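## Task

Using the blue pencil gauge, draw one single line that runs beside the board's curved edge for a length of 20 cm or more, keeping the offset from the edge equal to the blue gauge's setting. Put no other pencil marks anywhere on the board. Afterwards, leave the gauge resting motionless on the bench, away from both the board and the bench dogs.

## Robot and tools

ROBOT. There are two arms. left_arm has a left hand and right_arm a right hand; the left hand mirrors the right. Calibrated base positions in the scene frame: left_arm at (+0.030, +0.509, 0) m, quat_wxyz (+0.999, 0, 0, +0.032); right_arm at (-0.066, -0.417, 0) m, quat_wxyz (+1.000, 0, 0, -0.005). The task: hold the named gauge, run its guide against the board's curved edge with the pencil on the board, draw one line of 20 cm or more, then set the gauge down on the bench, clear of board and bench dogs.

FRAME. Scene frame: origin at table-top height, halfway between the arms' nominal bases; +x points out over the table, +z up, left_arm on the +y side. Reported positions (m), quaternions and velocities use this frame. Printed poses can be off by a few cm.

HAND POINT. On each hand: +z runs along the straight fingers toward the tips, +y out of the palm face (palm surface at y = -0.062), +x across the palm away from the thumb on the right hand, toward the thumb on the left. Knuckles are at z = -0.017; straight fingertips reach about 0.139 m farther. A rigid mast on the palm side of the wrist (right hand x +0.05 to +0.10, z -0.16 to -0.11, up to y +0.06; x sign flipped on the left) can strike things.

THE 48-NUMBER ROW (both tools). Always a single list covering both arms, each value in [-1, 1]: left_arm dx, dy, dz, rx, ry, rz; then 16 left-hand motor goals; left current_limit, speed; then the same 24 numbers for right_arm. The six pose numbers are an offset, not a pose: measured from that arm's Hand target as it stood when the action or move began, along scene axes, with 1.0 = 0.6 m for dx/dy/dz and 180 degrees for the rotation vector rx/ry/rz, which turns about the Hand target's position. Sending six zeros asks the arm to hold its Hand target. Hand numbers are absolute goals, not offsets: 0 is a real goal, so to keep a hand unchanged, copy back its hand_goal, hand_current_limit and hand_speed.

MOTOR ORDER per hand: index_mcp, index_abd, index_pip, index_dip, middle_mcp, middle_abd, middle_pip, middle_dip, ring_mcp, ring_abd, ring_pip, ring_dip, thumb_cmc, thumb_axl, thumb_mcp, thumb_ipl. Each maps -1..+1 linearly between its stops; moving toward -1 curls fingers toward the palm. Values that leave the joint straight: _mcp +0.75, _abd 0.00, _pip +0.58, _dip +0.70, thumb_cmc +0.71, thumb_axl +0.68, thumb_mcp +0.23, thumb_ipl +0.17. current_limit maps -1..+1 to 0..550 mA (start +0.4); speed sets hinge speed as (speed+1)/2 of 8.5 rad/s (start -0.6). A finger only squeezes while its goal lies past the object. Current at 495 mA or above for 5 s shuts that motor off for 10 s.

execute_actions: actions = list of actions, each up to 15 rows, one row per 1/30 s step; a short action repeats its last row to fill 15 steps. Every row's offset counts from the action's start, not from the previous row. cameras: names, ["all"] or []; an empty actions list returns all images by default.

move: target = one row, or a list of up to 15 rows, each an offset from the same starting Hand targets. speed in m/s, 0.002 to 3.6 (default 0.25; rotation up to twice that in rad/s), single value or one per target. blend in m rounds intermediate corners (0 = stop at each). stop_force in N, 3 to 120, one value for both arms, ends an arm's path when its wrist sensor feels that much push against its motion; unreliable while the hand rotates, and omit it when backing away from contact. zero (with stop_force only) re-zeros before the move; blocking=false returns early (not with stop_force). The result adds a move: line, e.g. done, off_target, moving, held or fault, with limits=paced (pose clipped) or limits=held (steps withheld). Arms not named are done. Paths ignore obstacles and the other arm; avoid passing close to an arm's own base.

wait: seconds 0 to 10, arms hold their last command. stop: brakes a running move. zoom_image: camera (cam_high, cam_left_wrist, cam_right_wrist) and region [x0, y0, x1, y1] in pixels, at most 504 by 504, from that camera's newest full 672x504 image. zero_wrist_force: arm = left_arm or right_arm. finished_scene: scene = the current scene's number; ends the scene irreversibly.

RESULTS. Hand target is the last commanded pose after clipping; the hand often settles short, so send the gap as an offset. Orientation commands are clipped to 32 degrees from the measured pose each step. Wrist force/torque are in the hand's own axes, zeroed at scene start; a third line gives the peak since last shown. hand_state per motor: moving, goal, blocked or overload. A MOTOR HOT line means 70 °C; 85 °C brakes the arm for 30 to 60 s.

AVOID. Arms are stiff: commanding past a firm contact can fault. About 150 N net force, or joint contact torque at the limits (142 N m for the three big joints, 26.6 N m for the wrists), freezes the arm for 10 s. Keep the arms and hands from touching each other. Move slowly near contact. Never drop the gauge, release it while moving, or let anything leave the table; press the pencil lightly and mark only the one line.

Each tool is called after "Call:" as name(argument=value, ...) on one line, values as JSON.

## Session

Call:
execute_actions(actions=[], cameras=["all"])

Scene clock: 0.00 s.
left_arm: end_effector_position=(+0.4618, +0.0677, +0.2730) hand_goal=(+0.754, +0.000, +0.576, +0.696, +0.754, +0.000, +0.576, +0.696, +0.754, +0.000, +0.576, +0.696, +0.714, +0.678, +0.226, +0.168) hand_measured=(+0.754, +0.000, +0.576, +0.696, +0.754, +0.000, +0.576, +0.696, +0.754, +0.000, +0.576, +0.696, +0.714, +0.678, +0.226, +0.168) hand_current_ma=(+0, +0, +0, +0, +0, +0, +0, +0, +0, +0, +0, +0, +0, +0, +0, +0) hand_state=(goal, goal, goal, goal, goal, goal, goal, goal, goal, goal, goal, goal, goal, goal, goal, goal) hand_current_limit=0.40 hand_speed=-0.60 end_effector_quat_wxyz=(+0.583, +0.534, -0.509, -0.342) | right_arm: end_effector_position=(+0.4121, -0.5227, +0.2815) hand_goal=(+0.754, +0.000, +0.576, +0.696, +0.754, +0.000, +0.576, +0.696, +0.754, +0.000, +0.576, +0.696, +0.714, +0.678, +0.226, +0.168) hand_measured=(+0.754, +0.000, +0.576, +0.696, +0.754, +0.000, +0.576, +0.696, +0.754, +0.000, +0.576, +0.696, +0.714, +0.678, +0.226, +0.168) hand_current_ma=(+0, +0, +0, +0, +0, +0, +0, +0, +0, +0, +0, +0, +0, +0, +0, +0) hand_state=(goal, goal, goal, goal, goal, goal, goal, goal, goal, goal, goal, goal, goal, goal, goal, goal) hand_current_limit=0.40 hand_speed=-0.60 end_effector_quat_wxyz=(+0.151, -0.321, +0.834, -0.423)
Joint positions: left_arm=[2.739 -2.552 -0.833 -2.791 0.956 -2.972] | right_arm=[-0.4 -1.721 2.177 -2.906 -1.929 3.399]
Joint velocities: within noise
Joint torques (N m): no reading
Motor temperatures (°C): left_arm=[20 27 21 31 26 33] | right_arm=[21 24 22 27 34 33]
Wrist force (N): no reading
Wrist torque (N m): no reading
Wrist force, peak (N): no reading
Hand target: left_arm +0.4618, +0.0677, +0.2730; +0.583, +0.534, -0.509, -0.342 | right_arm +0.4121, -0.5227, +0.2815; +0.151, -0.321, +0.834, -0.423
camera_calibration:
cam_left_wrist: T_world_to_cam=[[-0.124084, 0.590978, -0.797087, 0.203684], [0.884263, -0.298604, -0.359046, -0.338835], [-0.450202, -0.749387, -0.485528, 0.517821], [0, 0, 0, 1]] pos_world=[0.558017, 0.166498, 0.292114]
cam_right_wrist: T_world_to_cam=[[0.252848, 0.800174, -0.543865, 0.492547], [0.15959, 0.519937, 0.839164, -0.0801365], [0.954253, -0.298976, 0.00376549, -0.421669], [0, 0, 0, 1]] pos_world=[0.290628, -0.478527, 0.336715]

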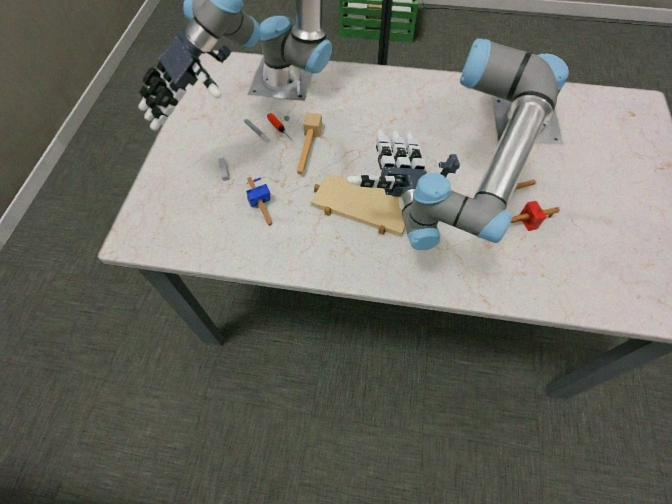

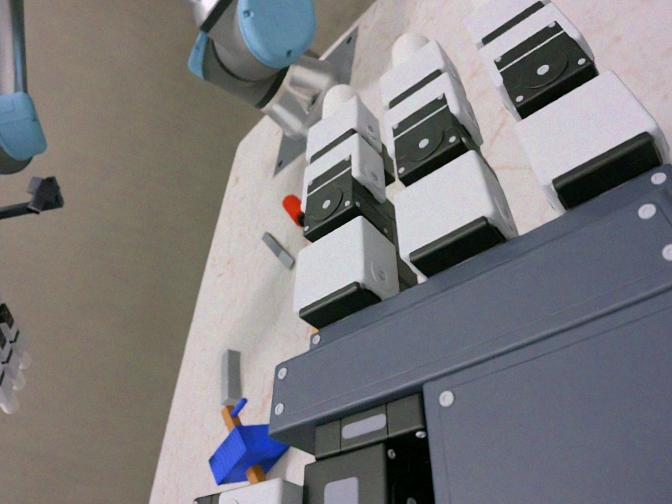

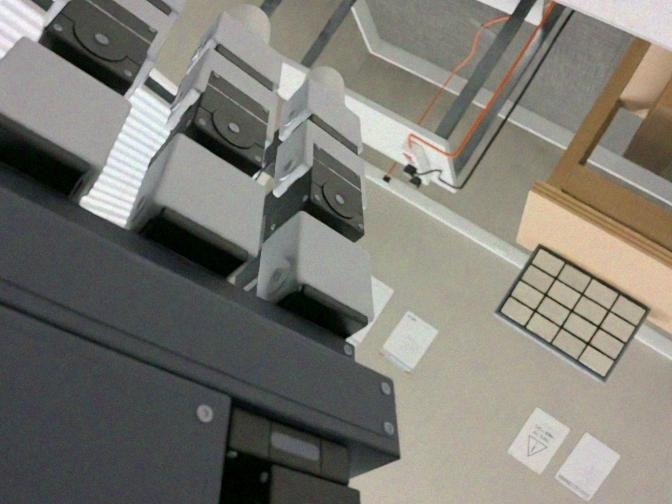

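Scene 2 solved. Now scene 3.

Call:
zoom_image(camera="cam_high", region=[200, 140, 300, 240])

Call:
zoom_image(camera="cam_high", region=[290, 150, 430, 260])

Call:
zoom_image(camera="cam_left_wrist", region=[180, 330, 340, 504])

Scaled by 5.040 from the camera's 672x504 image, which has a finer 960x720 frame.

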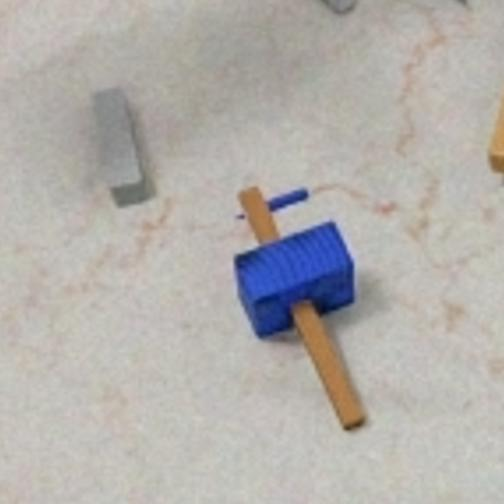

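Scaled by 3.600 from the camera's 672x504 image, which has a finer 960x720 frame.

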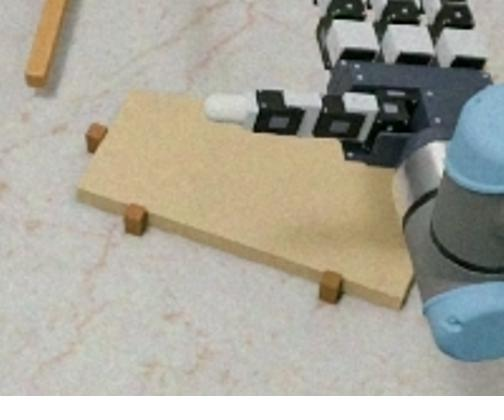

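Scaled by 2.897 from the camera's 672x504 image, which has a finer 960x720 frame.

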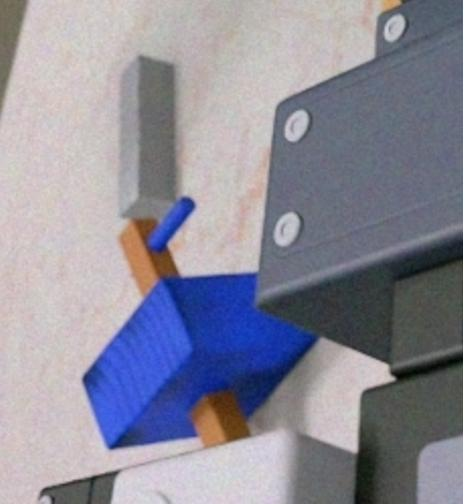

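Call:
move(target=[0.3428,0.3035,-0.0982,-0.0831,-0.4779,-0.2307,0.754,0,0.576,0.696,0.754,0,0.576,0.696,0.754,0,0.576,0.696,0.714,0.678,0.226,0.168,0.4,-0.6,0,0,0,0,0,0,0.754,0,0.576,0.696,0.754,0,0.576,0.696,0.754,0,0.576,0.696,0.714,0.678,0.226,0.168,0.4,-0.6], speed=0.35, cameras=["all"])

Call:
zoom_image(camera="cam_high", region=[300, 160, 430, 250])

Call:
zoom_image(camera="cam_left_wrist", region=[60, 300, 300, 504])

Scene clock: 40.47 s.
left_arm: end_effector_position=(+0.6674, +0.2498, +0.2140) hand_goal=(+0.754, +0.000, +0.576, +0.696, +0.754, +0.000, +0.576, +0.696, +0.754, +0.000, +0.576, +0.696, +0.714, +0.678, +0.226, +0.168) hand_measured=(+0.756, +0.000, +0.576, +0.696, +0.756, +0.000, +0.576, +0.696, +0.756, +0.000, +0.576, +0.696, +0.716, +0.678, +0.224, +0.168) hand_current_ma=(+0, +0, +0, +0, +0, +0, +0, +0, +0, +0, +0, +0, +0, +0, +0, +0) hand_state=(goal, goal, goal, goal, goal, goal, goal, goal, goal, goal, goal, goal, goal, goal, goal, goal) hand_current_limit=0.40 hand_speed=-0.60 end_effector_quat_wxyz=(-0.001, -0.351, +0.936, +0.000) | right_arm: end_effector_position=(+0.4121, -0.5227, +0.2815) hand_goal=(+0.754, +0.000, +0.576, +0.696, +0.754, +0.000, +0.576, +0.696, +0.754, +0.000, +0.576, +0.696, +0.714, +0.678, +0.226, +0.168) hand_measured=(+0.748, +0.000, +0.576, +0.696, +0.748, +0.000, +0.576, +0.696, +0.748, +0.000, +0.576, +0.696, +0.710, +0.678, +0.226, +0.168) hand_current_ma=(-1, +0, +0, +0, -1, +0, +0, +0, -1, +0, +0, +0, -1, +0, +0, +0) hand_state=(goal, goal, goal, goal, goal, goal, goal, goal, goal, goal, goal, goal, goal, goal, goal, goal) hand_current_limit=0.40 hand_speed=-0.60 end_effector_quat_wxyz=(+0.151, -0.321, +0.834, -0.423)
Joint positions: left_arm=[2.842 -2.27 -0.985 -1.46 1.57 -2.524] | right_arm=[-0.4 -1.721 2.177 -2.906 -1.929 3.399]
Joint torques (N m): left_arm=[10.79 60.11 12.14 4.01 -1.59 1.83] | right_arm=[-0.66 -15.86 -20.42 -3.18 -0.4 0.04]
Wrist force (N): left_arm=[-1.1 0.1 0.1] | right_arm=[0.0 0.0 -0.1]
Wrist torque (N m): left_arm=[0.09 0.08 -0.13] | right_arm=[0.01 0.00 0.01]
Wrist force, peak (N): left_arm=[-1.5 0.3 0.1] | right_arm=[0.0 0.4 0.1]
Hand target: left_arm +0.6674, +0.2498, +0.2140; -0.001, -0.351, +0.936, +0.000 | right_arm +0.4121, -0.5227, +0.2815; +0.151, -0.321, +0.834, -0.423
Off the commanded pose: left_arm 0.000 m, 0 deg | right_arm 0.000 m, 0 deg.
move: done
camera_calibration:
cam_left_wrist: T_world_to_cam=[[0.999272, 0.0247952, -0.0290076, -0.698155], [0.0381309, -0.678832, 0.733302, -0.0616156], [-0.00150896, -0.733874, -0.679283, 0.456393], [0, 0, 0, 1]] pos_world=[0.700684, 0.310419, 0.334951]
cam_right_wrist: T_world_to_cam=[[0.252848, 0.800174, -0.543865, 0.492547], [0.15959, 0.519937, 0.839164, -0.0801365], [0.954253, -0.298976, 0.00376549, -0.421669], [0, 0, 0, 1]] pos_world=[0.290628, -0.478527, 0.336715]

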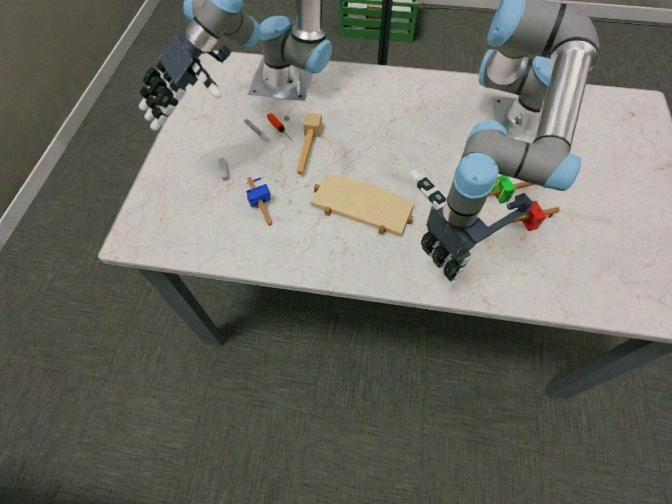

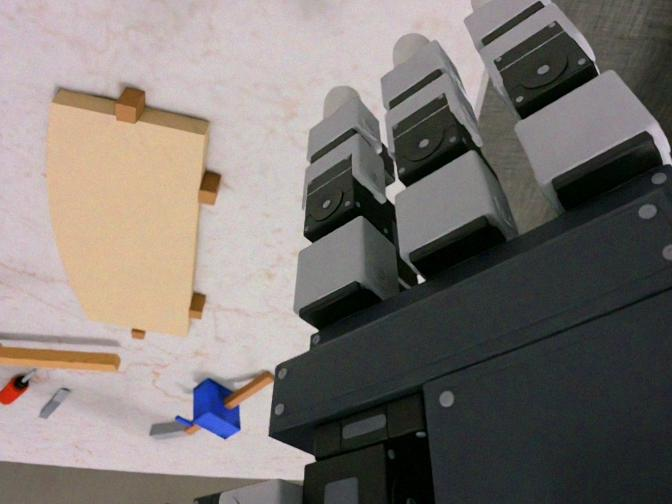

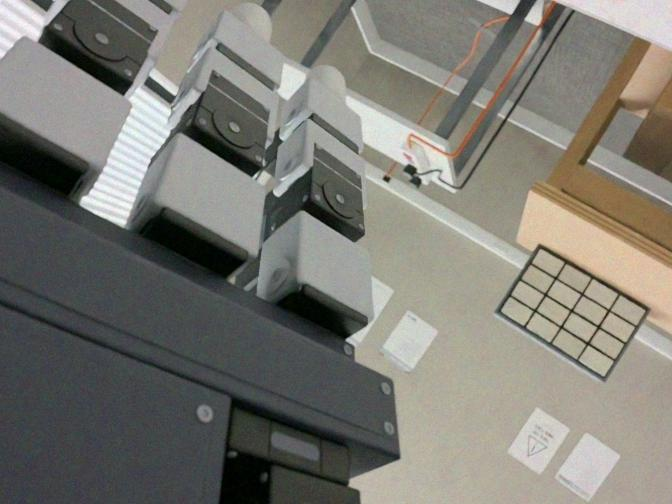

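Scaled by 3.877 from the camera's 672x504 image, which has a finer 960x720 frame.

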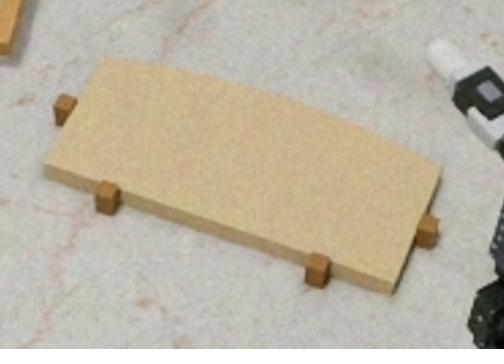

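Scaled by 2.100 from the camera's 672x504 image, which has a finer 960x720 frame.

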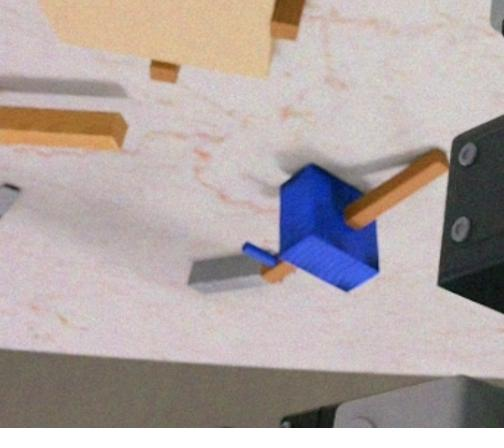

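Call:
zoom_image(camera="cam_left_wrist", region=[145, 360, 285, 450])

Call:
zoom_image(camera="cam_high", region=[235, 165, 285, 235])

Scaled by 3.600 from the camera's 672x504 image, which has a finer 960x720 frame.

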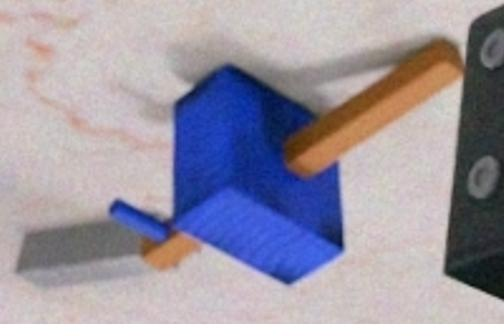

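Scaled by 7.200 from the camera's 672x504 image, which has a finer 960x720 frame.

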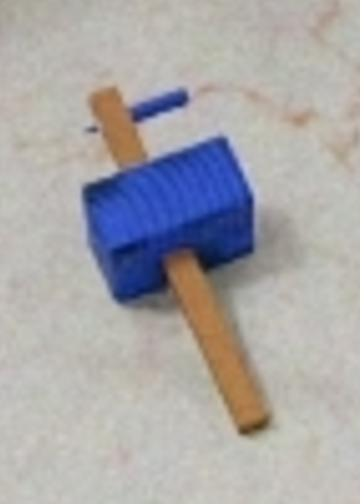

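Call:
move(target=[[0,0,0,0,0,0,0.754,0,0.576,0.696,0.754,0,0.576,0.696,0.754,0,0.576,0.696,0.714,0.678,0.226,0.168,0.4,-0.6,0.2753,0.2297,-0.06,-0.1596,-0.1268,-0.0491,-0.3425,0,0.576,0.696,-0.616,0,-0.591,0.261,-0.616,0,-0.591,0.261,-0.571,0.678,0.226,0.168,0.3,-0.3],[0,0,0,0,0,0,0.754,0,0.576,0.696,0.754,0,0.576,0.696,0.754,0,0.576,0.696,0.714,0.678,0.226,0.168,0.4,-0.6,0.2753,0.2297,-0.2358,-0.1596,-0.1268,-0.0491,-0.3425,0,0.576,0.696,-0.616,0,-0.591,0.261,-0.616,0,-0.591,0.261,-0.571,0.678,0.226,0.168,0.3,-0.3]], speed=0.25, blend=[0.03,0], cameras=["all"])

Call:
zoom_image(camera="cam_left_wrist", region=[120, 330, 320, 490])

Call:
zoom_image(camera="cam_high", region=[210, 120, 330, 240])

Scene clock: 142.37 s.
left_arm: end_effector_position=(+0.6674, +0.2498, +0.2140) hand_goal=(+0.754, +0.000, +0.576, +0.696, +0.754, +0.000, +0.576, +0.696, +0.754, +0.000, +0.576, +0.696, +0.714, +0.678, +0.226, +0.168) hand_measured=(+0.756, +0.000, +0.576, +0.696, +0.756, +0.000, +0.576, +0.696, +0.756, +0.000, +0.576, +0.696, +0.716, +0.678, +0.224, +0.168) hand_current_ma=(+0, +0, +0, +0, +0, +0, +0, +0, +0, +0, +0, +0, +0, +0, +0, +0) hand_state=(goal, goal, goal, goal, goal, goal, goal, goal, goal, goal, goal, goal, goal, goal, goal, goal) hand_current_limit=0.40 hand_speed=-0.60 end_effector_quat_wxyz=(-0.001, -0.351, +0.936, +0.000) | right_arm: end_effector_position=(+0.4839, -0.4593, +0.2655) hand_goal=(-0.342, +0.000, +0.576, +0.696, -0.616, +0.000, -0.590, +0.262, -0.616, +0.000, -0.590, +0.262, -0.570, +0.678, +0.226, +0.168) hand_measured=(-0.340, +0.000, +0.576, +0.696, -0.604, +0.000, -0.584, +0.266, -0.604, +0.000, -0.584, +0.264, -0.568, +0.678, +0.226, +0.168) hand_current_ma=(+0, +0, +0, +0, +5, +0, +1, +0, +5, +0, +1, +0, +0, +0, +0, +0) hand_state=(goal, goal, goal, goal, goal, goal, goal, goal, goal, goal, goal, goal, goal, goal, goal, goal) hand_current_limit=0.30 hand_speed=-0.30 end_effector_quat_wxyz=(+0.175, -0.270, +0.779, -0.538)
Joint positions: left_arm=[2.842 -2.269 -0.985 -1.46 1.57 -2.524] | right_arm=[-0.091 -1.442 2.111 -3.296 -2.324 3.492]
Joint torques (N m): left_arm=[11.61 59.71 10.89 4.21 -1.54 1.98] | right_arm=[-8.52 -30.84 -11.2 -0.52 0.68 2.05]
Wrist force (N): left_arm=[-1.1 0.1 0.1] | right_arm=[0.0 -0.1 0.4]
Wrist torque (N m): left_arm=[0.09 0.09 -0.13] | right_arm=[0.15 0.04 0.02]
Wrist force, peak (N): left_arm=[-1.3 0.2 0.2] | right_arm=[-5.3 -0.2 -1.3]
Hand target: left_arm +0.6674, +0.2498, +0.2140; -0.001, -0.351, +0.936, +0.000 | right_arm +0.4839, -0.4593, +0.2655; +0.175, -0.270, +0.779, -0.538 (not the last commanded pose)
Off the commanded pose: left_arm 0.000 m, 0 deg | right_arm 0.173 m, 22 deg.
move: held (right_arm; a check stopped the path); path passed 0 of 2 targets; limits=held
pose unreachable (right arm): on one or more control steps of this call, first in action 0 (counted from 0), this arm could not follow its commanded pose, so it was not sent that pose on those steps. It may still have moved: this result reports where it is.
cause: moving toward the commanded pose would bring two parts of the arm too close to each other (joints 4 (wrist 1) to 6 (wrist 3) lie between them).
camera_calibration:
cam_left_wrist: T_world_to_cam=[[0.999276, 0.0247974, -0.0288681, -0.698205], [0.0380301, -0.678783, 0.733354, -0.0615781], [-0.0014099, -0.733921, -0.679234, 0.456321], [0, 0, 0, 1]] pos_world=[0.700684, 0.310419, 0.334952]
cam_right_wrist: T_world_to_cam=[[0.40386, 0.655431, -0.638206, 0.300477], [0.0592343, 0.67743, 0.733198, 0.0379668], [0.912901, -0.333913, 0.234763, -0.528556], [0, 0, 0, 1]] pos_world=[0.35892, -0.399154, 0.288014]

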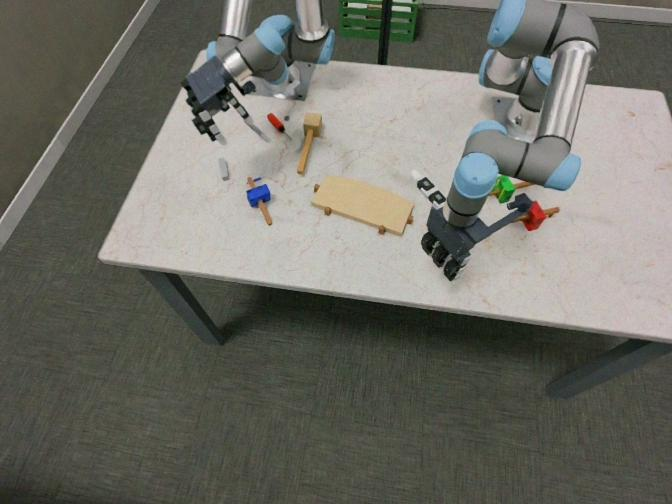

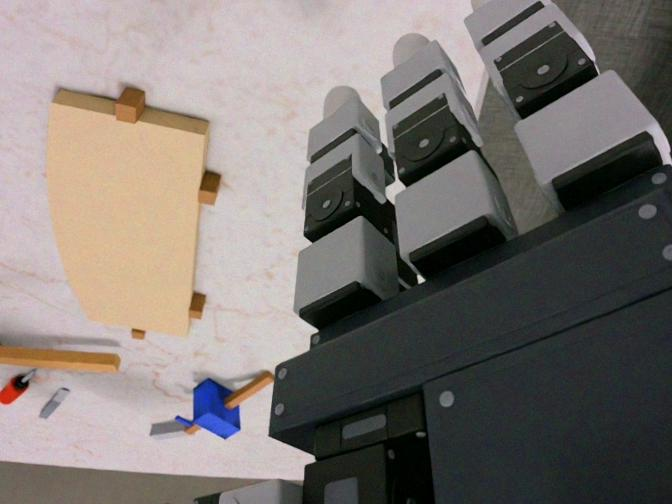

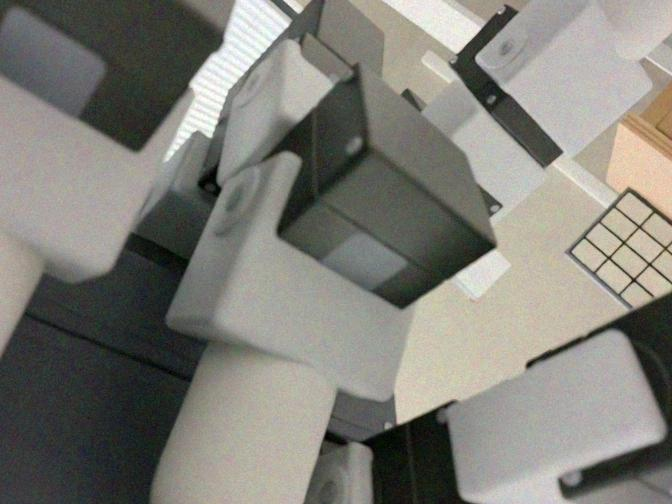

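Scaled by 2.520 from the camera's 672x504 image, which has a finer 960x720 frame.

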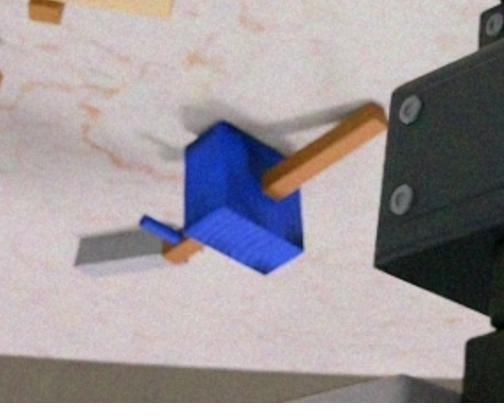

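Scaled by 4.200 from the camera's 672x504 image, which has a finer 960x720 frame.

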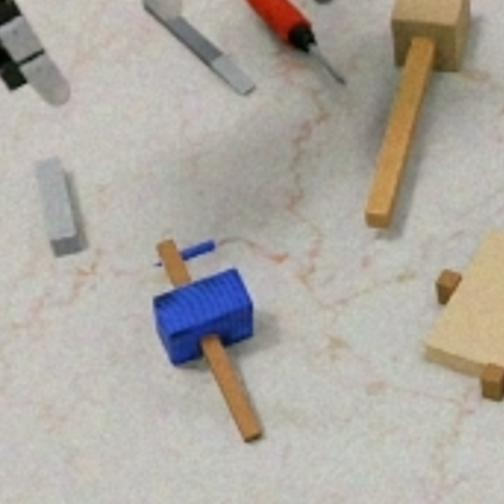

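Call:
move(target=[0,0,0,0,0,0,0.754,0,0.576,0.696,0.754,0,0.576,0.696,0.754,0,0.576,0.696,0.714,0.678,0.226,0.168,0.4,-0.6,-0.1065,-0.0678,-0.02,0.1449,-0.0181,-0.4634,-0.3425,0,0.576,0.696,-0.616,0,-0.591,0.261,-0.616,0,-0.591,0.261,-0.571,0.678,0.226,0.168,0.3,-0.3], speed=0.4)

Call:
move(target=[0,0,0,0,0,0,0.754,0,0.576,0.696,0.754,0,0.576,0.696,0.754,0,0.576,0.696,0.714,0.678,0.226,0.168,0.4,-0.6,0.2262,0.3658,-0.18,0.0370,0.2814,-0.5287,-0.3425,0,0.576,0.696,-0.616,0,-0.591,0.261,-0.616,0,-0.591,0.261,-0.571,0.678,0.226,0.168,0.3,-0.3], speed=0.4, cameras=["all"])

Call:
zoom_image(camera="cam_left_wrist", region=[120, 330, 320, 490])

Call:
zoom_image(camera="cam_high", region=[210, 120, 330, 240])

Scene clock: 214.60 s.
left_arm: end_effector_position=(+0.6674, +0.2498, +0.2140) hand_goal=(+0.754, +0.000, +0.576, +0.696, +0.754, +0.000, +0.576, +0.696, +0.754, +0.000, +0.576, +0.696, +0.714, +0.678, +0.226, +0.168) hand_measured=(+0.756, +0.000, +0.576, +0.696, +0.756, +0.000, +0.576, +0.696, +0.756, +0.000, +0.576, +0.696, +0.716, +0.678, +0.224, +0.168) hand_current_ma=(+0, +0, +0, +0, +0, +0, +0, +0, +0, +0, +0, +0, +0, +0, +0, +0) hand_state=(goal, goal, goal, goal, goal, goal, goal, goal, goal, goal, goal, goal, goal, goal, goal, goal) hand_current_limit=0.40 hand_speed=-0.60 end_effector_quat_wxyz=(-0.001, -0.351, +0.936, +0.000) | right_arm: end_effector_position=(+0.4200, -0.5000, +0.2535) hand_goal=(-0.342, +0.000, +0.576, +0.696, -0.616, +0.000, -0.590, +0.262, -0.616, +0.000, -0.590, +0.262, -0.570, +0.678, +0.226, +0.168) hand_measured=(-0.340, +0.000, +0.576, +0.696, -0.604, +0.000, -0.584, +0.266, -0.604, +0.000, -0.584, +0.264, -0.570, +0.678, +0.226, +0.168) hand_current_ma=(+0, +0, +0, +0, +5, +0, +1, +0, +5, +0, +1, +0, +0, +0, +0, +0) hand_state=(goal, goal, goal, goal, goal, goal, goal, goal, goal, goal, goal, goal, goal, goal, goal, goal) hand_current_limit=0.30 hand_speed=-0.30 end_effector_quat_wxyz=(-0.153, +0.369, +0.847, -0.351)
Joint positions: left_arm=[2.842 -2.269 -0.985 -1.46 1.57 -2.524] | right_arm=[-0.231 -1.443 1.597 -1.224 -2.204 5.46]
Joint torques (N m): left_arm=[9.77 58.94 11.79 4.16 -1.5 1.85] | right_arm=[-7.75 -21.5 -26.45 -0.15 0.8 1.84]
Wrist force (N): left_arm=[-1.0 0.2 0.4] | right_arm=[-0.5 -0.2 -0.3]
Wrist torque (N m): left_arm=[0.08 0.07 -0.12] | right_arm=[0.19 0.03 -0.05]
Wrist force, peak (N): left_arm=[-1.3 0.4 0.4] | right_arm=[-0.5 -1.0 -0.1]
Hand target: left_arm +0.6674, +0.2498, +0.2140; -0.001, -0.351, +0.936, +0.000 | right_arm +0.4200, -0.5000, +0.2535; -0.153, +0.369, +0.847, -0.351
Off the commanded pose: left_arm 0.000 m, 0 deg | right_arm 0.000 m, 0 deg.
move: done

Scene clock: 217.60 s.
left_arm: end_effector_position=(+0.6674, +0.2498, +0.2140) hand_goal=(+0.754, +0.000, +0.576, +0.696, +0.754, +0.000, +0.576, +0.696, +0.754, +0.000, +0.576, +0.696, +0.714, +0.678, +0.226, +0.168) hand_measured=(+0.756, +0.000, +0.576, +0.696, +0.756, +0.000, +0.576, +0.696, +0.756, +0.000, +0.576, +0.696, +0.716, +0.678, +0.224, +0.168) hand_current_ma=(+0, +0, +0, +0, +0, +0, +0, +0, +0, +0, +0, +0, +0, +0, +0, +0) hand_state=(goal, goal, goal, goal, goal, goal, goal, goal, goal, goal, goal, goal, goal, goal, goal, goal) hand_current_limit=0.40 hand_speed=-0.60 end_effector_quat_wxyz=(-0.001, -0.351, +0.936, +0.000) | right_arm: end_effector_position=(+0.5557, -0.2805, +0.1455) hand_goal=(-0.342, +0.000, +0.576, +0.696, -0.616, +0.000, -0.590, +0.262, -0.616, +0.000, -0.590, +0.262, -0.570, +0.678, +0.226, +0.168) hand_measured=(-0.342, +0.000, +0.576, +0.696, -0.608, +0.000, -0.584, +0.266, -0.608, +0.000, -0.584, +0.264, -0.570, +0.678, +0.226, +0.168) hand_current_ma=(+0, +0, +0, +0, +2, +0, +1, +0, +2, +0, +1, +0, +0, +0, +0, +0) hand_state=(goal, goal, goal, goal, goal, goal, goal, goal, goal, goal, goal, goal, goal, goal, goal, goal) hand_current_limit=0.30 hand_speed=-0.30 end_effector_quat_wxyz=(+0.680, -0.679, -0.195, +0.195)
Joint positions: left_arm=[2.842 -2.269 -0.985 -1.46 1.57 -2.524] | right_arm=[-0.226 -0.542 0.675 -0.131 -0.794 6.282]
Joint torques (N m): left_arm=[10.31 59.05 12.23 4.25 -1.64 1.74] | right_arm=[-7.41 -62.95 -10.78 -0.47 1.11 2.06]
Wrist force (N): left_arm=[-0.9 0.1 0.2] | right_arm=[-0.1 -1.0 0.8]
Wrist torque (N m): left_arm=[0.08 0.05 -0.11] | right_arm=[-0.12 0.01 0.02]
Wrist force, peak (N): left_arm=[-1.3 0.1 0.2] | right_arm=[0.0 -1.2 0.6]
Hand target: left_arm +0.6674, +0.2498, +0.2140; -0.001, -0.351, +0.936, +0.000 | right_arm +0.5557, -0.2805, +0.1455; +0.680, -0.680, -0.195, +0.195
Off the commanded pose: left_arm 0.000 m, 0 deg | right_arm 0.000 m, 0 deg.
joint sent to its limit (right arm) — joint 6 (wrist 3), upper limit. The joint targets still meet the commanded pose.
move: done
camera_calibration:
cam_left_wrist: T_world_to_cam=[[0.999276, 0.0247974, -0.0288681, -0.698205], [0.0380301, -0.678783, 0.733354, -0.0615781], [-0.0014099, -0.733921, -0.679234, 0.456321], [0, 0, 0, 1]] pos_world=[0.700684, 0.310419, 0.334952]
cam_right_wrist: T_world_to_cam=[[-0.60311, -0.412884, -0.682484, 0.34405], [0.0101771, -0.859524, 0.510994, -0.370942], [-0.797593, 0.30124, 0.52259, 0.580548], [0, 0, 0, 1]] pos_world=[0.674316, -0.351665, 0.120969]

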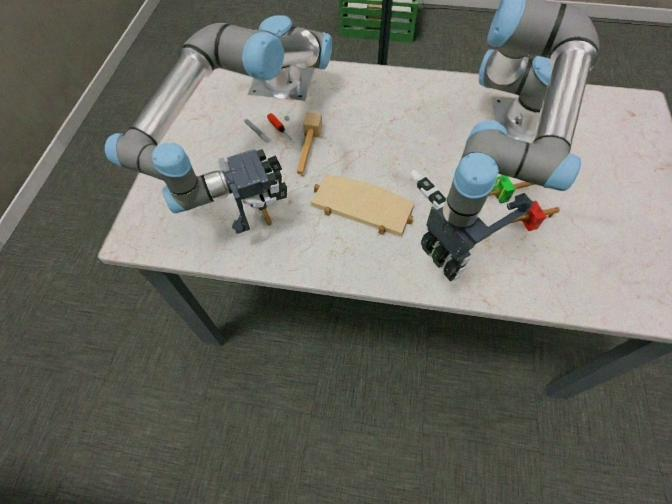

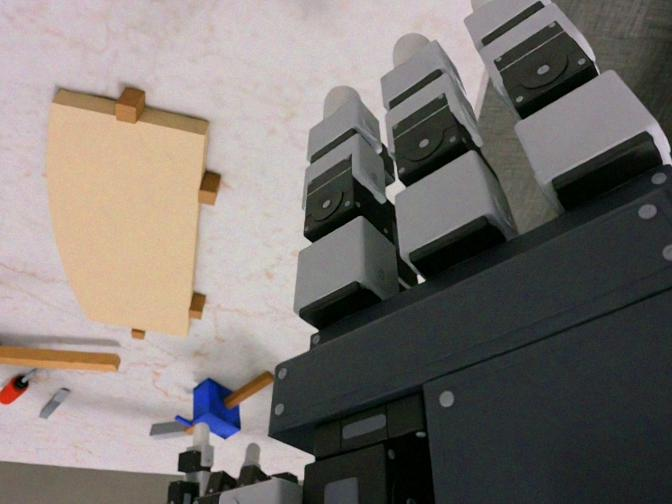

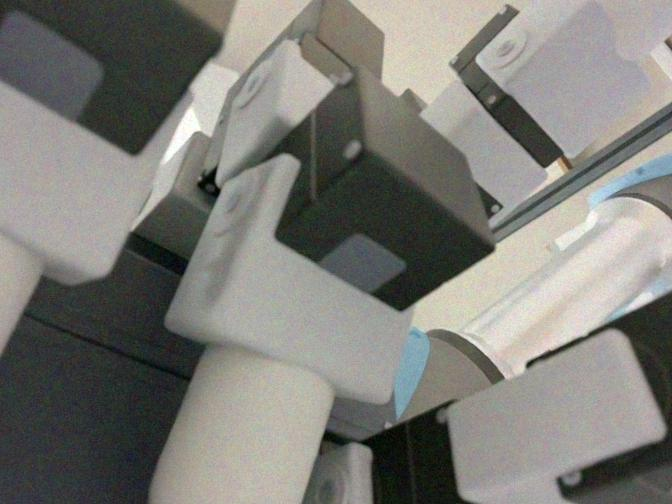

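Scaled by 2.520 from the camera's 672x504 image, which has a finer 960x720 frame.

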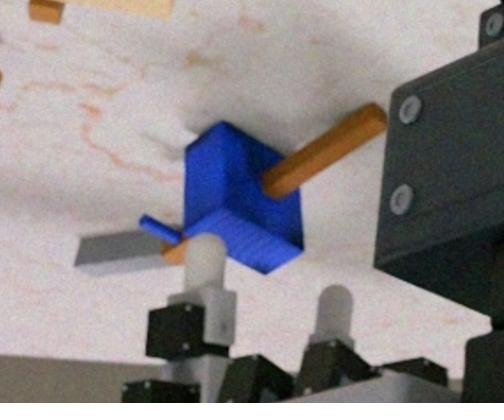

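Scaled by 4.200 from the camera's 672x504 image, which has a finer 960x720 frame.

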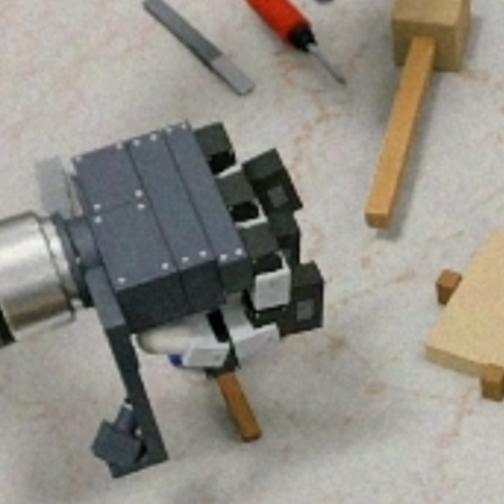

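Call:
move(target=[[0,0,0,0,0,0,0.754,0,0.576,0.696,0.754,0,0.576,0.696,0.754,0,0.576,0.696,0.714,0.678,0.226,0.168,0.4,-0.6,0,0,0.2,0.3533,-0.5653,0,-0.3425,0,0.576,0.696,-0.616,0,-0.591,0.261,-0.616,0,-0.591,0.261,-0.571,0.678,0.226,0.168,0.3,-0.3],[0,0,0,0,0,0,0.754,0,0.576,0.696,0.754,0,0.576,0.696,0.754,0,0.576,0.696,0.714,0.678,0.226,0.168,0.4,-0.6,0,0,0.2,-0.3533,0.5653,0,-0.3425,0,0.576,0.696,-0.616,0,-0.591,0.261,-0.616,0,-0.591,0.261,-0.571,0.678,0.226,0.168,0.3,-0.3],[0,0,0,0,0,0,0.754,0,0.576,0.696,0.754,0,0.576,0.696,0.754,0,0.576,0.696,0.714,0.678,0.226,0.168,0.4,-0.6,0,0,0,0,0,0,-0.3425,0,0.576,0.696,-0.616,0,-0.591,0.261,-0.616,0,-0.591,0.261,-0.571,0.678,0.226,0.168,0.3,-0.3]], speed=0.6, blend=[0.02,0.02,0])

Scene clock: 237.33 s.
left_arm: end_effector_position=(+0.6674, +0.2498, +0.2140) hand_goal=(+0.754, +0.000, +0.576, +0.696, +0.754, +0.000, +0.576, +0.696, +0.754, +0.000, +0.576, +0.696, +0.714, +0.678, +0.226, +0.168) hand_measured=(+0.756, +0.000, +0.576, +0.696, +0.756, +0.000, +0.576, +0.696, +0.756, +0.000, +0.576, +0.696, +0.716, +0.678, +0.224, +0.168) hand_current_ma=(+0, +0, +0, +0, +0, +0, +0, +0, +0, +0, +0, +0, +0, +0, +0, +0) hand_state=(goal, goal, goal, goal, goal, goal, goal, goal, goal, goal, goal, goal, goal, goal, goal, goal) hand_current_limit=0.40 hand_speed=-0.60 end_effector_quat_wxyz=(-0.001, -0.351, +0.936, +0.000) | right_arm: end_effector_position=(+0.5557, -0.2805, +0.1455) hand_goal=(-0.342, +0.000, +0.576, +0.696, -0.616, +0.000, -0.590, +0.262, -0.616, +0.000, -0.590, +0.262, -0.570, +0.678, +0.226, +0.168) hand_measured=(-0.342, -0.002, +0.576, +0.696, -0.616, +0.000, -0.590, +0.264, -0.616, +0.000, -0.590, +0.264, -0.574, +0.678, +0.226, +0.168) hand_current_ma=(+0, +0, +0, +0, +0, +0, +0, +0, +0, +0, +0, +0, +0, +0, +0, +0) hand_state=(goal, goal, goal, goal, goal, goal, goal, goal, goal, goal, goal, goal, goal, goal, goal, goal) hand_current_limit=0.30 hand_speed=-0.30 end_effector_quat_wxyz=(+0.680, -0.680, -0.195, +0.195)
Joint positions: left_arm=[2.842 -2.269 -0.985 -1.46 1.57 -2.524] | right_arm=[-0.226 -0.543 0.675 -0.133 -0.794 0.001]
Joint torques (N m): left_arm=[11.67 58.99 12.28 4.15 -1.71 1.83] | right_arm=[-7.69 -63.66 -13.36 -0.51 1.33 -1.86]
Wrist force (N): left_arm=[-1.0 0.3 0.5] | right_arm=[0.1 -0.9 0.6]
Wrist torque (N m): left_arm=[0.09 0.08 -0.13] | right_arm=[-0.08 -0.01 0.14]
Wrist force, peak (N): left_arm=[-1.3 0.2 0.3] | right_arm=[-1.1 2.0 1.8]
Hand target: left_arm +0.6674, +0.2498, +0.2140; -0.001, -0.351, +0.936, +0.000 | right_arm +0.5557, -0.2805, +0.1455; +0.680, -0.680, -0.195, +0.195
Off the commanded pose: left_arm 0.000 m, 0 deg | right_arm 0.000 m, 0 deg.
move: done

Call:
move(target=[0,0,0,0,0,0,0.754,0,0.576,0.696,0.754,0,0.576,0.696,0.754,0,0.576,0.696,0.714,0.678,0.226,0.168,0.4,-0.6,0.008,-0.0127,-0.0592,-0.1413,-0.0883,0,0.384,0,-0.299,0.406,-0.616,0,-0.591,0.261,-0.616,0,-0.591,0.261,-0.571,0.678,0.05,0.168,0.3,-0.3], speed=0.2)

Call:
move(target=[0,0,0,0,0,0,0.754,0,0.576,0.696,0.754,0,0.576,0.696,0.754,0,0.576,0.696,0.714,0.678,0.226,0.168,0.4,-0.6,0,0,-0.1175,0,0,0,0.384,0,-0.299,0.406,-0.616,0,-0.591,0.261,-0.616,0,-0.591,0.261,-0.571,0.678,0.05,0.168,0.3,-0.3], speed=0.06, stop_force=4, cameras=["all"])

Call:
zoom_image(camera="cam_left_wrist", region=[140, 340, 300, 480])

Call:
zoom_image(camera="cam_high", region=[220, 130, 320, 240])

Scene clock: 309.80 s.
left_arm: end_effector_position=(+0.6674, +0.2498, +0.2140) hand_goal=(+0.754, +0.000, +0.576, +0.696, +0.754, +0.000, +0.576, +0.696, +0.754, +0.000, +0.576, +0.696, +0.714, +0.678, +0.226, +0.168) hand_measured=(+0.756, +0.000, +0.576, +0.696, +0.756, +0.000, +0.576, +0.696, +0.756, +0.000, +0.576, +0.696, +0.716, +0.678, +0.224, +0.168) hand_current_ma=(+0, +0, +0, +0, +0, +0, +0, +0, +0, +0, +0, +0, +0, +0, +0, +0) hand_state=(goal, goal, goal, goal, goal, goal, goal, goal, goal, goal, goal, goal, goal, goal, goal, goal) hand_current_limit=0.40 hand_speed=-0.60 end_effector_quat_wxyz=(-0.001, -0.351, +0.936, +0.000) | right_arm: end_effector_position=(+0.5605, -0.2881, +0.1100) hand_goal=(+0.384, +0.000, -0.298, +0.406, -0.616, +0.000, -0.590, +0.262, -0.616, +0.000, -0.590, +0.262, -0.570, +0.678, +0.050, +0.168) hand_measured=(+0.374, -0.002, -0.294, +0.408, -0.612, +0.000, -0.590, +0.264, -0.612, +0.000, -0.590, +0.264, -0.572, +0.678, +0.052, +0.168) hand_current_ma=(-3, +0, +0, +0, +1, +0, +0, +0, +1, +0, +0, +0, +0, +0, +0, +0) hand_state=(goal, goal, goal, goal, goal, goal, goal, goal, goal, goal, goal, goal, goal, goal, goal, goal) hand_current_limit=0.30 hand_speed=-0.30 end_effector_quat_wxyz=(-0.481, +0.833, +0.238, -0.138)
Joint positions: left_arm=[2.842 -2.269 -0.985 -1.46 1.57 -2.524] | right_arm=[-0.163 -0.865 1.155 -1.003 -0.87 0.509]
Joint torques (N m): left_arm=[9.68 58.96 12.17 4.05 -1.46 1.79] | right_arm=[7.48 -55.07 -13.24 -2.17 -0.46 1.95]
Wrist force (N): left_arm=[-1.1 0.2 0.2] | right_arm=[-0.3 -0.3 -0.2]
Wrist torque (N m): left_arm=[0.10 0.08 -0.13] | right_arm=[0.14 0.10 -0.04]
Wrist force, peak (N): left_arm=[-1.3 0.4 0.2] | right_arm=[0.1 -1.3 0.7]
Hand target: left_arm +0.6674, +0.2498, +0.2140; -0.001, -0.351, +0.936, +0.000 | right_arm +0.5605, -0.2881, +0.1100; -0.481, +0.833, +0.238, -0.138
Off the commanded pose: left_arm 0.000 m, 0 deg | right_arm 0.000 m, 0 deg.
move: done

Scene clock: 311.87 s.
left_arm: end_effector_position=(+0.6674, +0.2498, +0.2140) hand_goal=(+0.754, +0.000, +0.576, +0.696, +0.754, +0.000, +0.576, +0.696, +0.754, +0.000, +0.576, +0.696, +0.714, +0.678, +0.226, +0.168) hand_measured=(+0.756, +0.000, +0.576, +0.696, +0.756, +0.000, +0.576, +0.696, +0.756, +0.000, +0.576, +0.696, +0.716, +0.678, +0.224, +0.168) hand_current_ma=(+0, +0, +0, +0, +0, +0, +0, +0, +0, +0, +0, +0, +0, +0, +0, +0) hand_state=(goal, goal, goal, goal, goal, goal, goal, goal, goal, goal, goal, goal, goal, goal, goal, goal) hand_current_limit=0.40 hand_speed=-0.60 end_effector_quat_wxyz=(-0.001, -0.351, +0.936, +0.000) | right_arm: end_effector_position=(+0.5605, -0.2881, +0.0395) hand_goal=(+0.384, +0.000, -0.298, +0.406, -0.616, +0.000, -0.590, +0.262, -0.616, +0.000, -0.590, +0.262, -0.570, +0.678, +0.050, +0.168) hand_measured=(+0.374, -0.002, -0.294, +0.408, -0.612, +0.000, -0.590, +0.264, -0.612, +0.000, -0.590, +0.264, -0.572, +0.678, +0.052, +0.168) hand_current_ma=(-3, +0, +0, +0, +1, +0, +0, +0, +1, +0, +0, +0, +0, +0, +0, +0) hand_state=(goal, goal, goal, goal, goal, goal, goal, goal, goal, goal, goal, goal, goal, goal, goal, goal) hand_current_limit=0.30 hand_speed=-0.30 end_effector_quat_wxyz=(-0.481, +0.833, +0.238, -0.138)
Joint positions: left_arm=[2.842 -2.269 -0.985 -1.46 1.57 -2.524] | right_arm=[-0.163 -0.802 1.235 -1.146 -0.87 0.509]
Joint torques (N m): left_arm=[10.49 59.77 12.48 4.07 -1.38 1.81] | right_arm=[1.99 -43.26 -12.1 -2.24 1.52 2.3]
Wrist force (N): left_arm=[-1.1 0.2 0.2] | right_arm=[-0.4 -0.5 0.0]
Wrist torque (N m): left_arm=[0.09 0.08 -0.13] | right_arm=[0.07 0.08 -0.03]
Wrist force, peak (N): left_arm=[-1.3 0.2 0.5] | right_arm=[0.0 -1.0 -0.5]
Hand target: left_arm +0.6674, +0.2498, +0.2140; -0.001, -0.351, +0.936, +0.000 | right_arm +0.5605, -0.2881, +0.0395; -0.481, +0.833, +0.238, -0.138
Off the commanded pose: left_arm 0.000 m, 0 deg | right_arm 0.000 m, 0 deg.
move: done
camera_calibration:
cam_left_wrist: T_world_to_cam=[[0.999276, 0.0247974, -0.0288681, -0.698205], [0.0380301, -0.678783, 0.733354, -0.0615781], [-0.0014099, -0.733921, -0.679234, 0.456321], [0, 0, 0, 1]] pos_world=[0.700684, 0.310419, 0.334952]
cam_right_wrist: T_world_to_cam=[[-0.424836, -0.699131, -0.575091, 0.0847894], [-0.177464, -0.558626, 0.810212, -0.143352], [-0.887705, 0.446265, 0.113254, 0.750515], [0, 0, 0, 1]] pos_world=[0.676818, -0.35573, 0.0799086]

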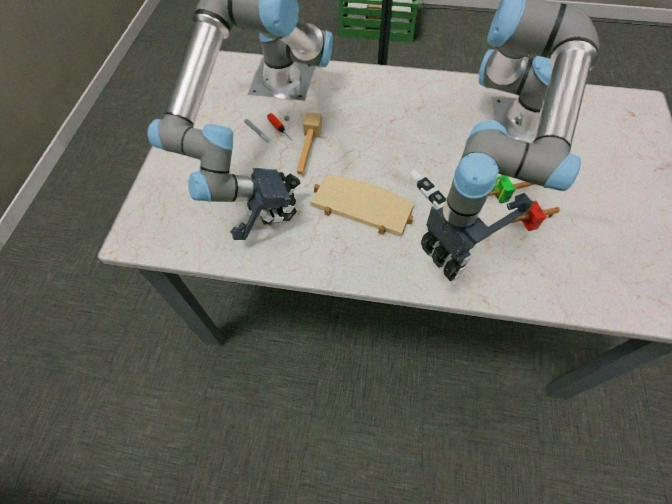

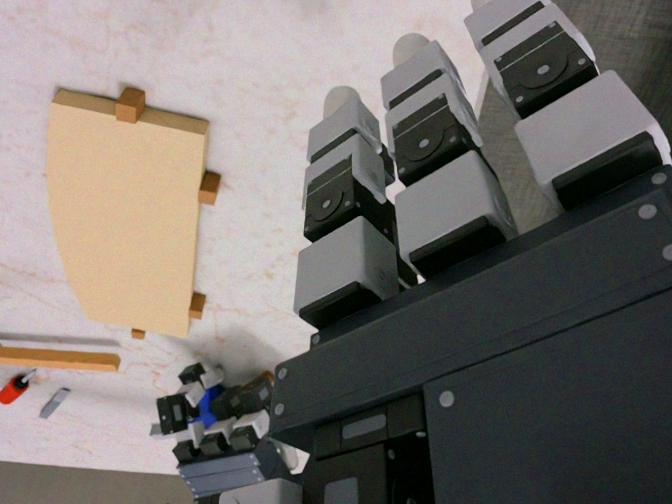

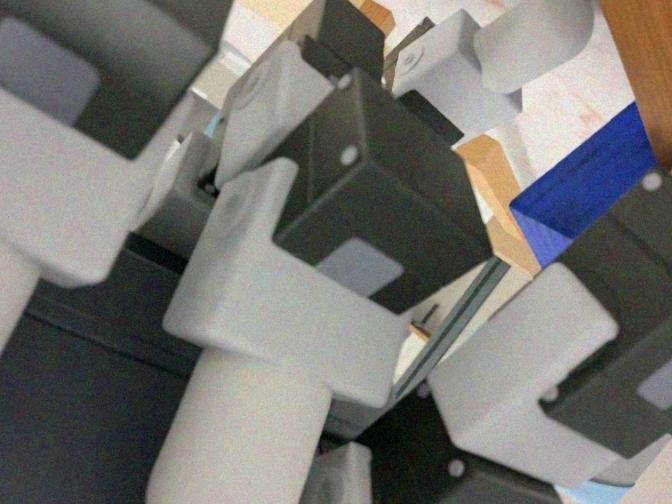

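Scaled by 3.150 from the camera's 672x504 image, which has a finer 960x720 frame.

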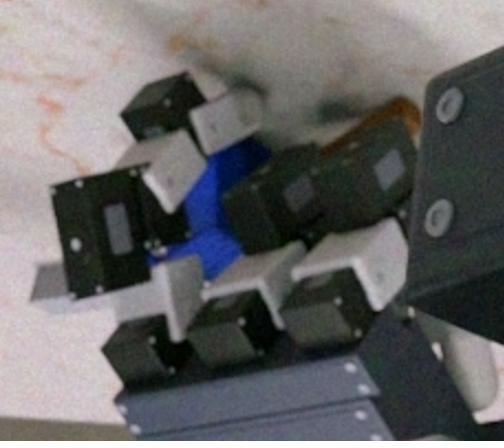

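Scaled by 4.582 from the camera's 672x504 image, which has a finer 960x720 frame.

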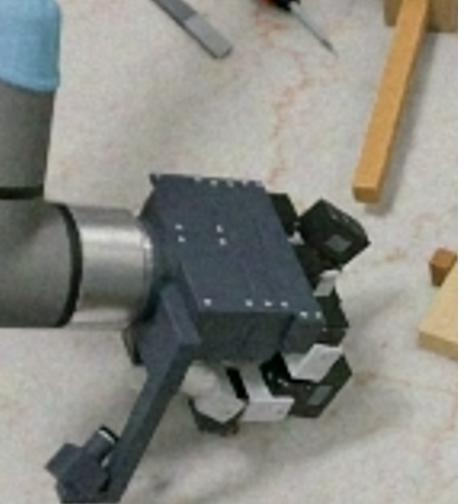

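Call:
move(target=[0,0,0,0,0,0,0.754,0,0.576,0.696,0.754,0,0.576,0.696,0.754,0,0.576,0.696,0.714,0.678,0.226,0.168,0.4,-0.6,0,0,0,0,0,0,0.03,0,-0.299,0.406,-0.616,0,-0.591,0.261,-0.616,0,-0.591,0.261,-0.571,0.678,-0.19,0.168,0,-0.85], cameras=["all"])

Scene clock: 318.50 s.
left_arm: end_effector_position=(+0.6674, +0.2498, +0.2140) hand_goal=(+0.754, +0.000, +0.576, +0.696, +0.754, +0.000, +0.576, +0.696, +0.754, +0.000, +0.576, +0.696, +0.714, +0.678, +0.226, +0.168) hand_measured=(+0.756, +0.000, +0.576, +0.696, +0.756, +0.000, +0.576, +0.696, +0.756, +0.000, +0.576, +0.696, +0.716, +0.678, +0.224, +0.168) hand_current_ma=(+0, +0, +0, +0, +0, +0, +0, +0, +0, +0, +0, +0, +0, +0, +0, +0) hand_state=(goal, goal, goal, goal, goal, goal, goal, goal, goal, goal, goal, goal, goal, goal, goal, goal) hand_current_limit=0.40 hand_speed=-0.60 end_effector_quat_wxyz=(-0.001, -0.351, +0.936, +0.000) | right_arm: end_effector_position=(+0.5605, -0.2881, +0.0395) hand_goal=(+0.030, +0.000, -0.298, +0.406, -0.616, +0.000, -0.590, +0.262, -0.616, +0.000, -0.590, +0.262, -0.570, +0.678, -0.190, +0.168) hand_measured=(+0.130, -0.002, -0.276, +0.410, -0.612, +0.000, -0.590, +0.264, -0.612, +0.000, -0.590, +0.264, -0.572, +0.678, -0.138, +0.186) hand_current_ma=(+210, +0, +13, +1, +1, +0, +0, +0, +1, +0, +0, +0, +0, +0, +93, +14) hand_state=(blocked, goal, blocked, goal, goal, goal, goal, goal, goal, goal, goal, goal, goal, goal, blocked, goal) hand_current_limit=0.00 hand_speed=-0.85 end_effector_quat_wxyz=(-0.481, +0.833, +0.238, -0.138)
Joint positions: left_arm=[2.842 -2.269 -0.985 -1.46 1.57 -2.524] | right_arm=[-0.163 -0.802 1.235 -1.146 -0.87 0.509]
Joint torques (N m): left_arm=[10.61 59.15 11.86 4 -1.55 1.78] | right_arm=[7.07 -43.73 -12.38 -2.15 1.57 2.23]
Wrist force (N): left_arm=[-1.1 0.2 0.4] | right_arm=[-0.1 -2.5 -0.2]
Wrist torque (N m): left_arm=[0.09 0.09 -0.14] | right_arm=[0.01 0.07 0.01]
Wrist force, peak (N): left_arm=[-1.3 0.1 0.2] | right_arm=[-0.3 -2.7 -0.3]
Hand target: left_arm +0.6674, +0.2498, +0.2140; -0.001, -0.351, +0.936, +0.000 | right_arm +0.5605, -0.2881, +0.0395; -0.481, +0.833, +0.238, -0.138
Off the commanded pose: left_arm 0.000 m, 0 deg | right_arm 0.000 m, 0 deg.
move: done
camera_calibration:
cam_left_wrist: T_world_to_cam=[[0.999276, 0.0247974, -0.0288681, -0.698205], [0.0380301, -0.678783, 0.733354, -0.0615781], [-0.0014099, -0.733921, -0.679234, 0.456321], [0, 0, 0, 1]] pos_world=[0.700684, 0.310419, 0.334952]
cam_right_wrist: T_world_to_cam=[[-0.424836, -0.699131, -0.575091, 0.0848593], [-0.177464, -0.558626, 0.810212, -0.143296], [-0.887705, 0.446265, 0.113254, 0.75047], [0, 0, 0, 1]] pos_world=[0.676818, -0.35563, 0.0799086]

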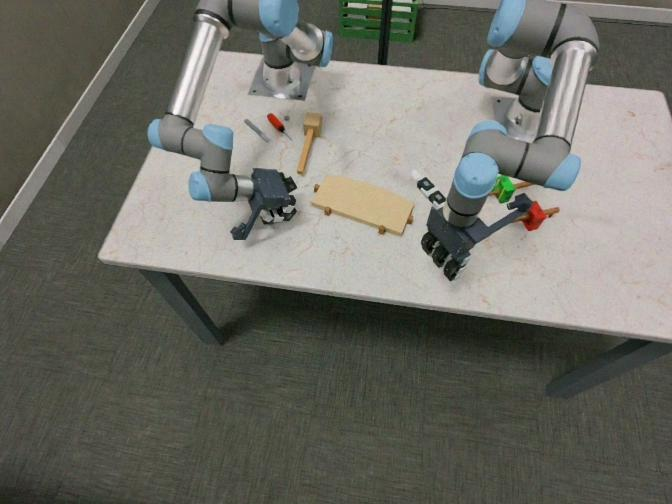

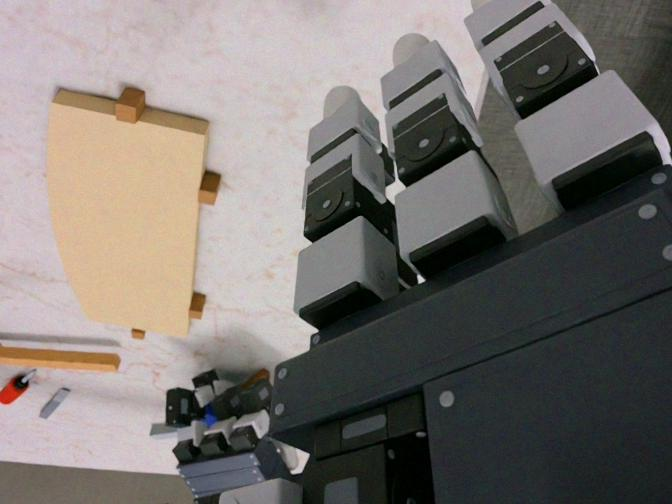

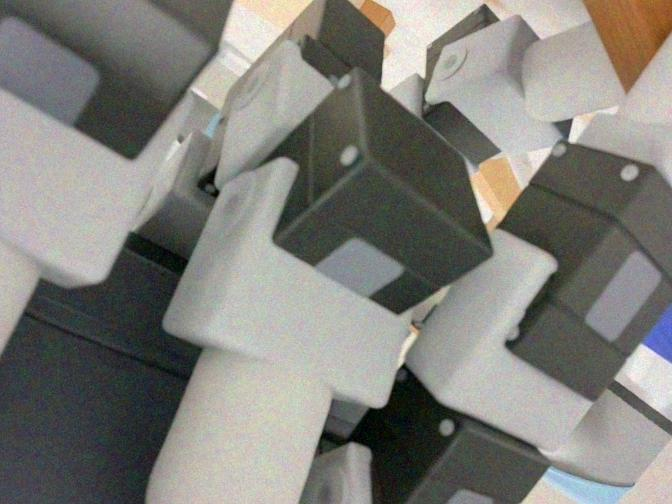

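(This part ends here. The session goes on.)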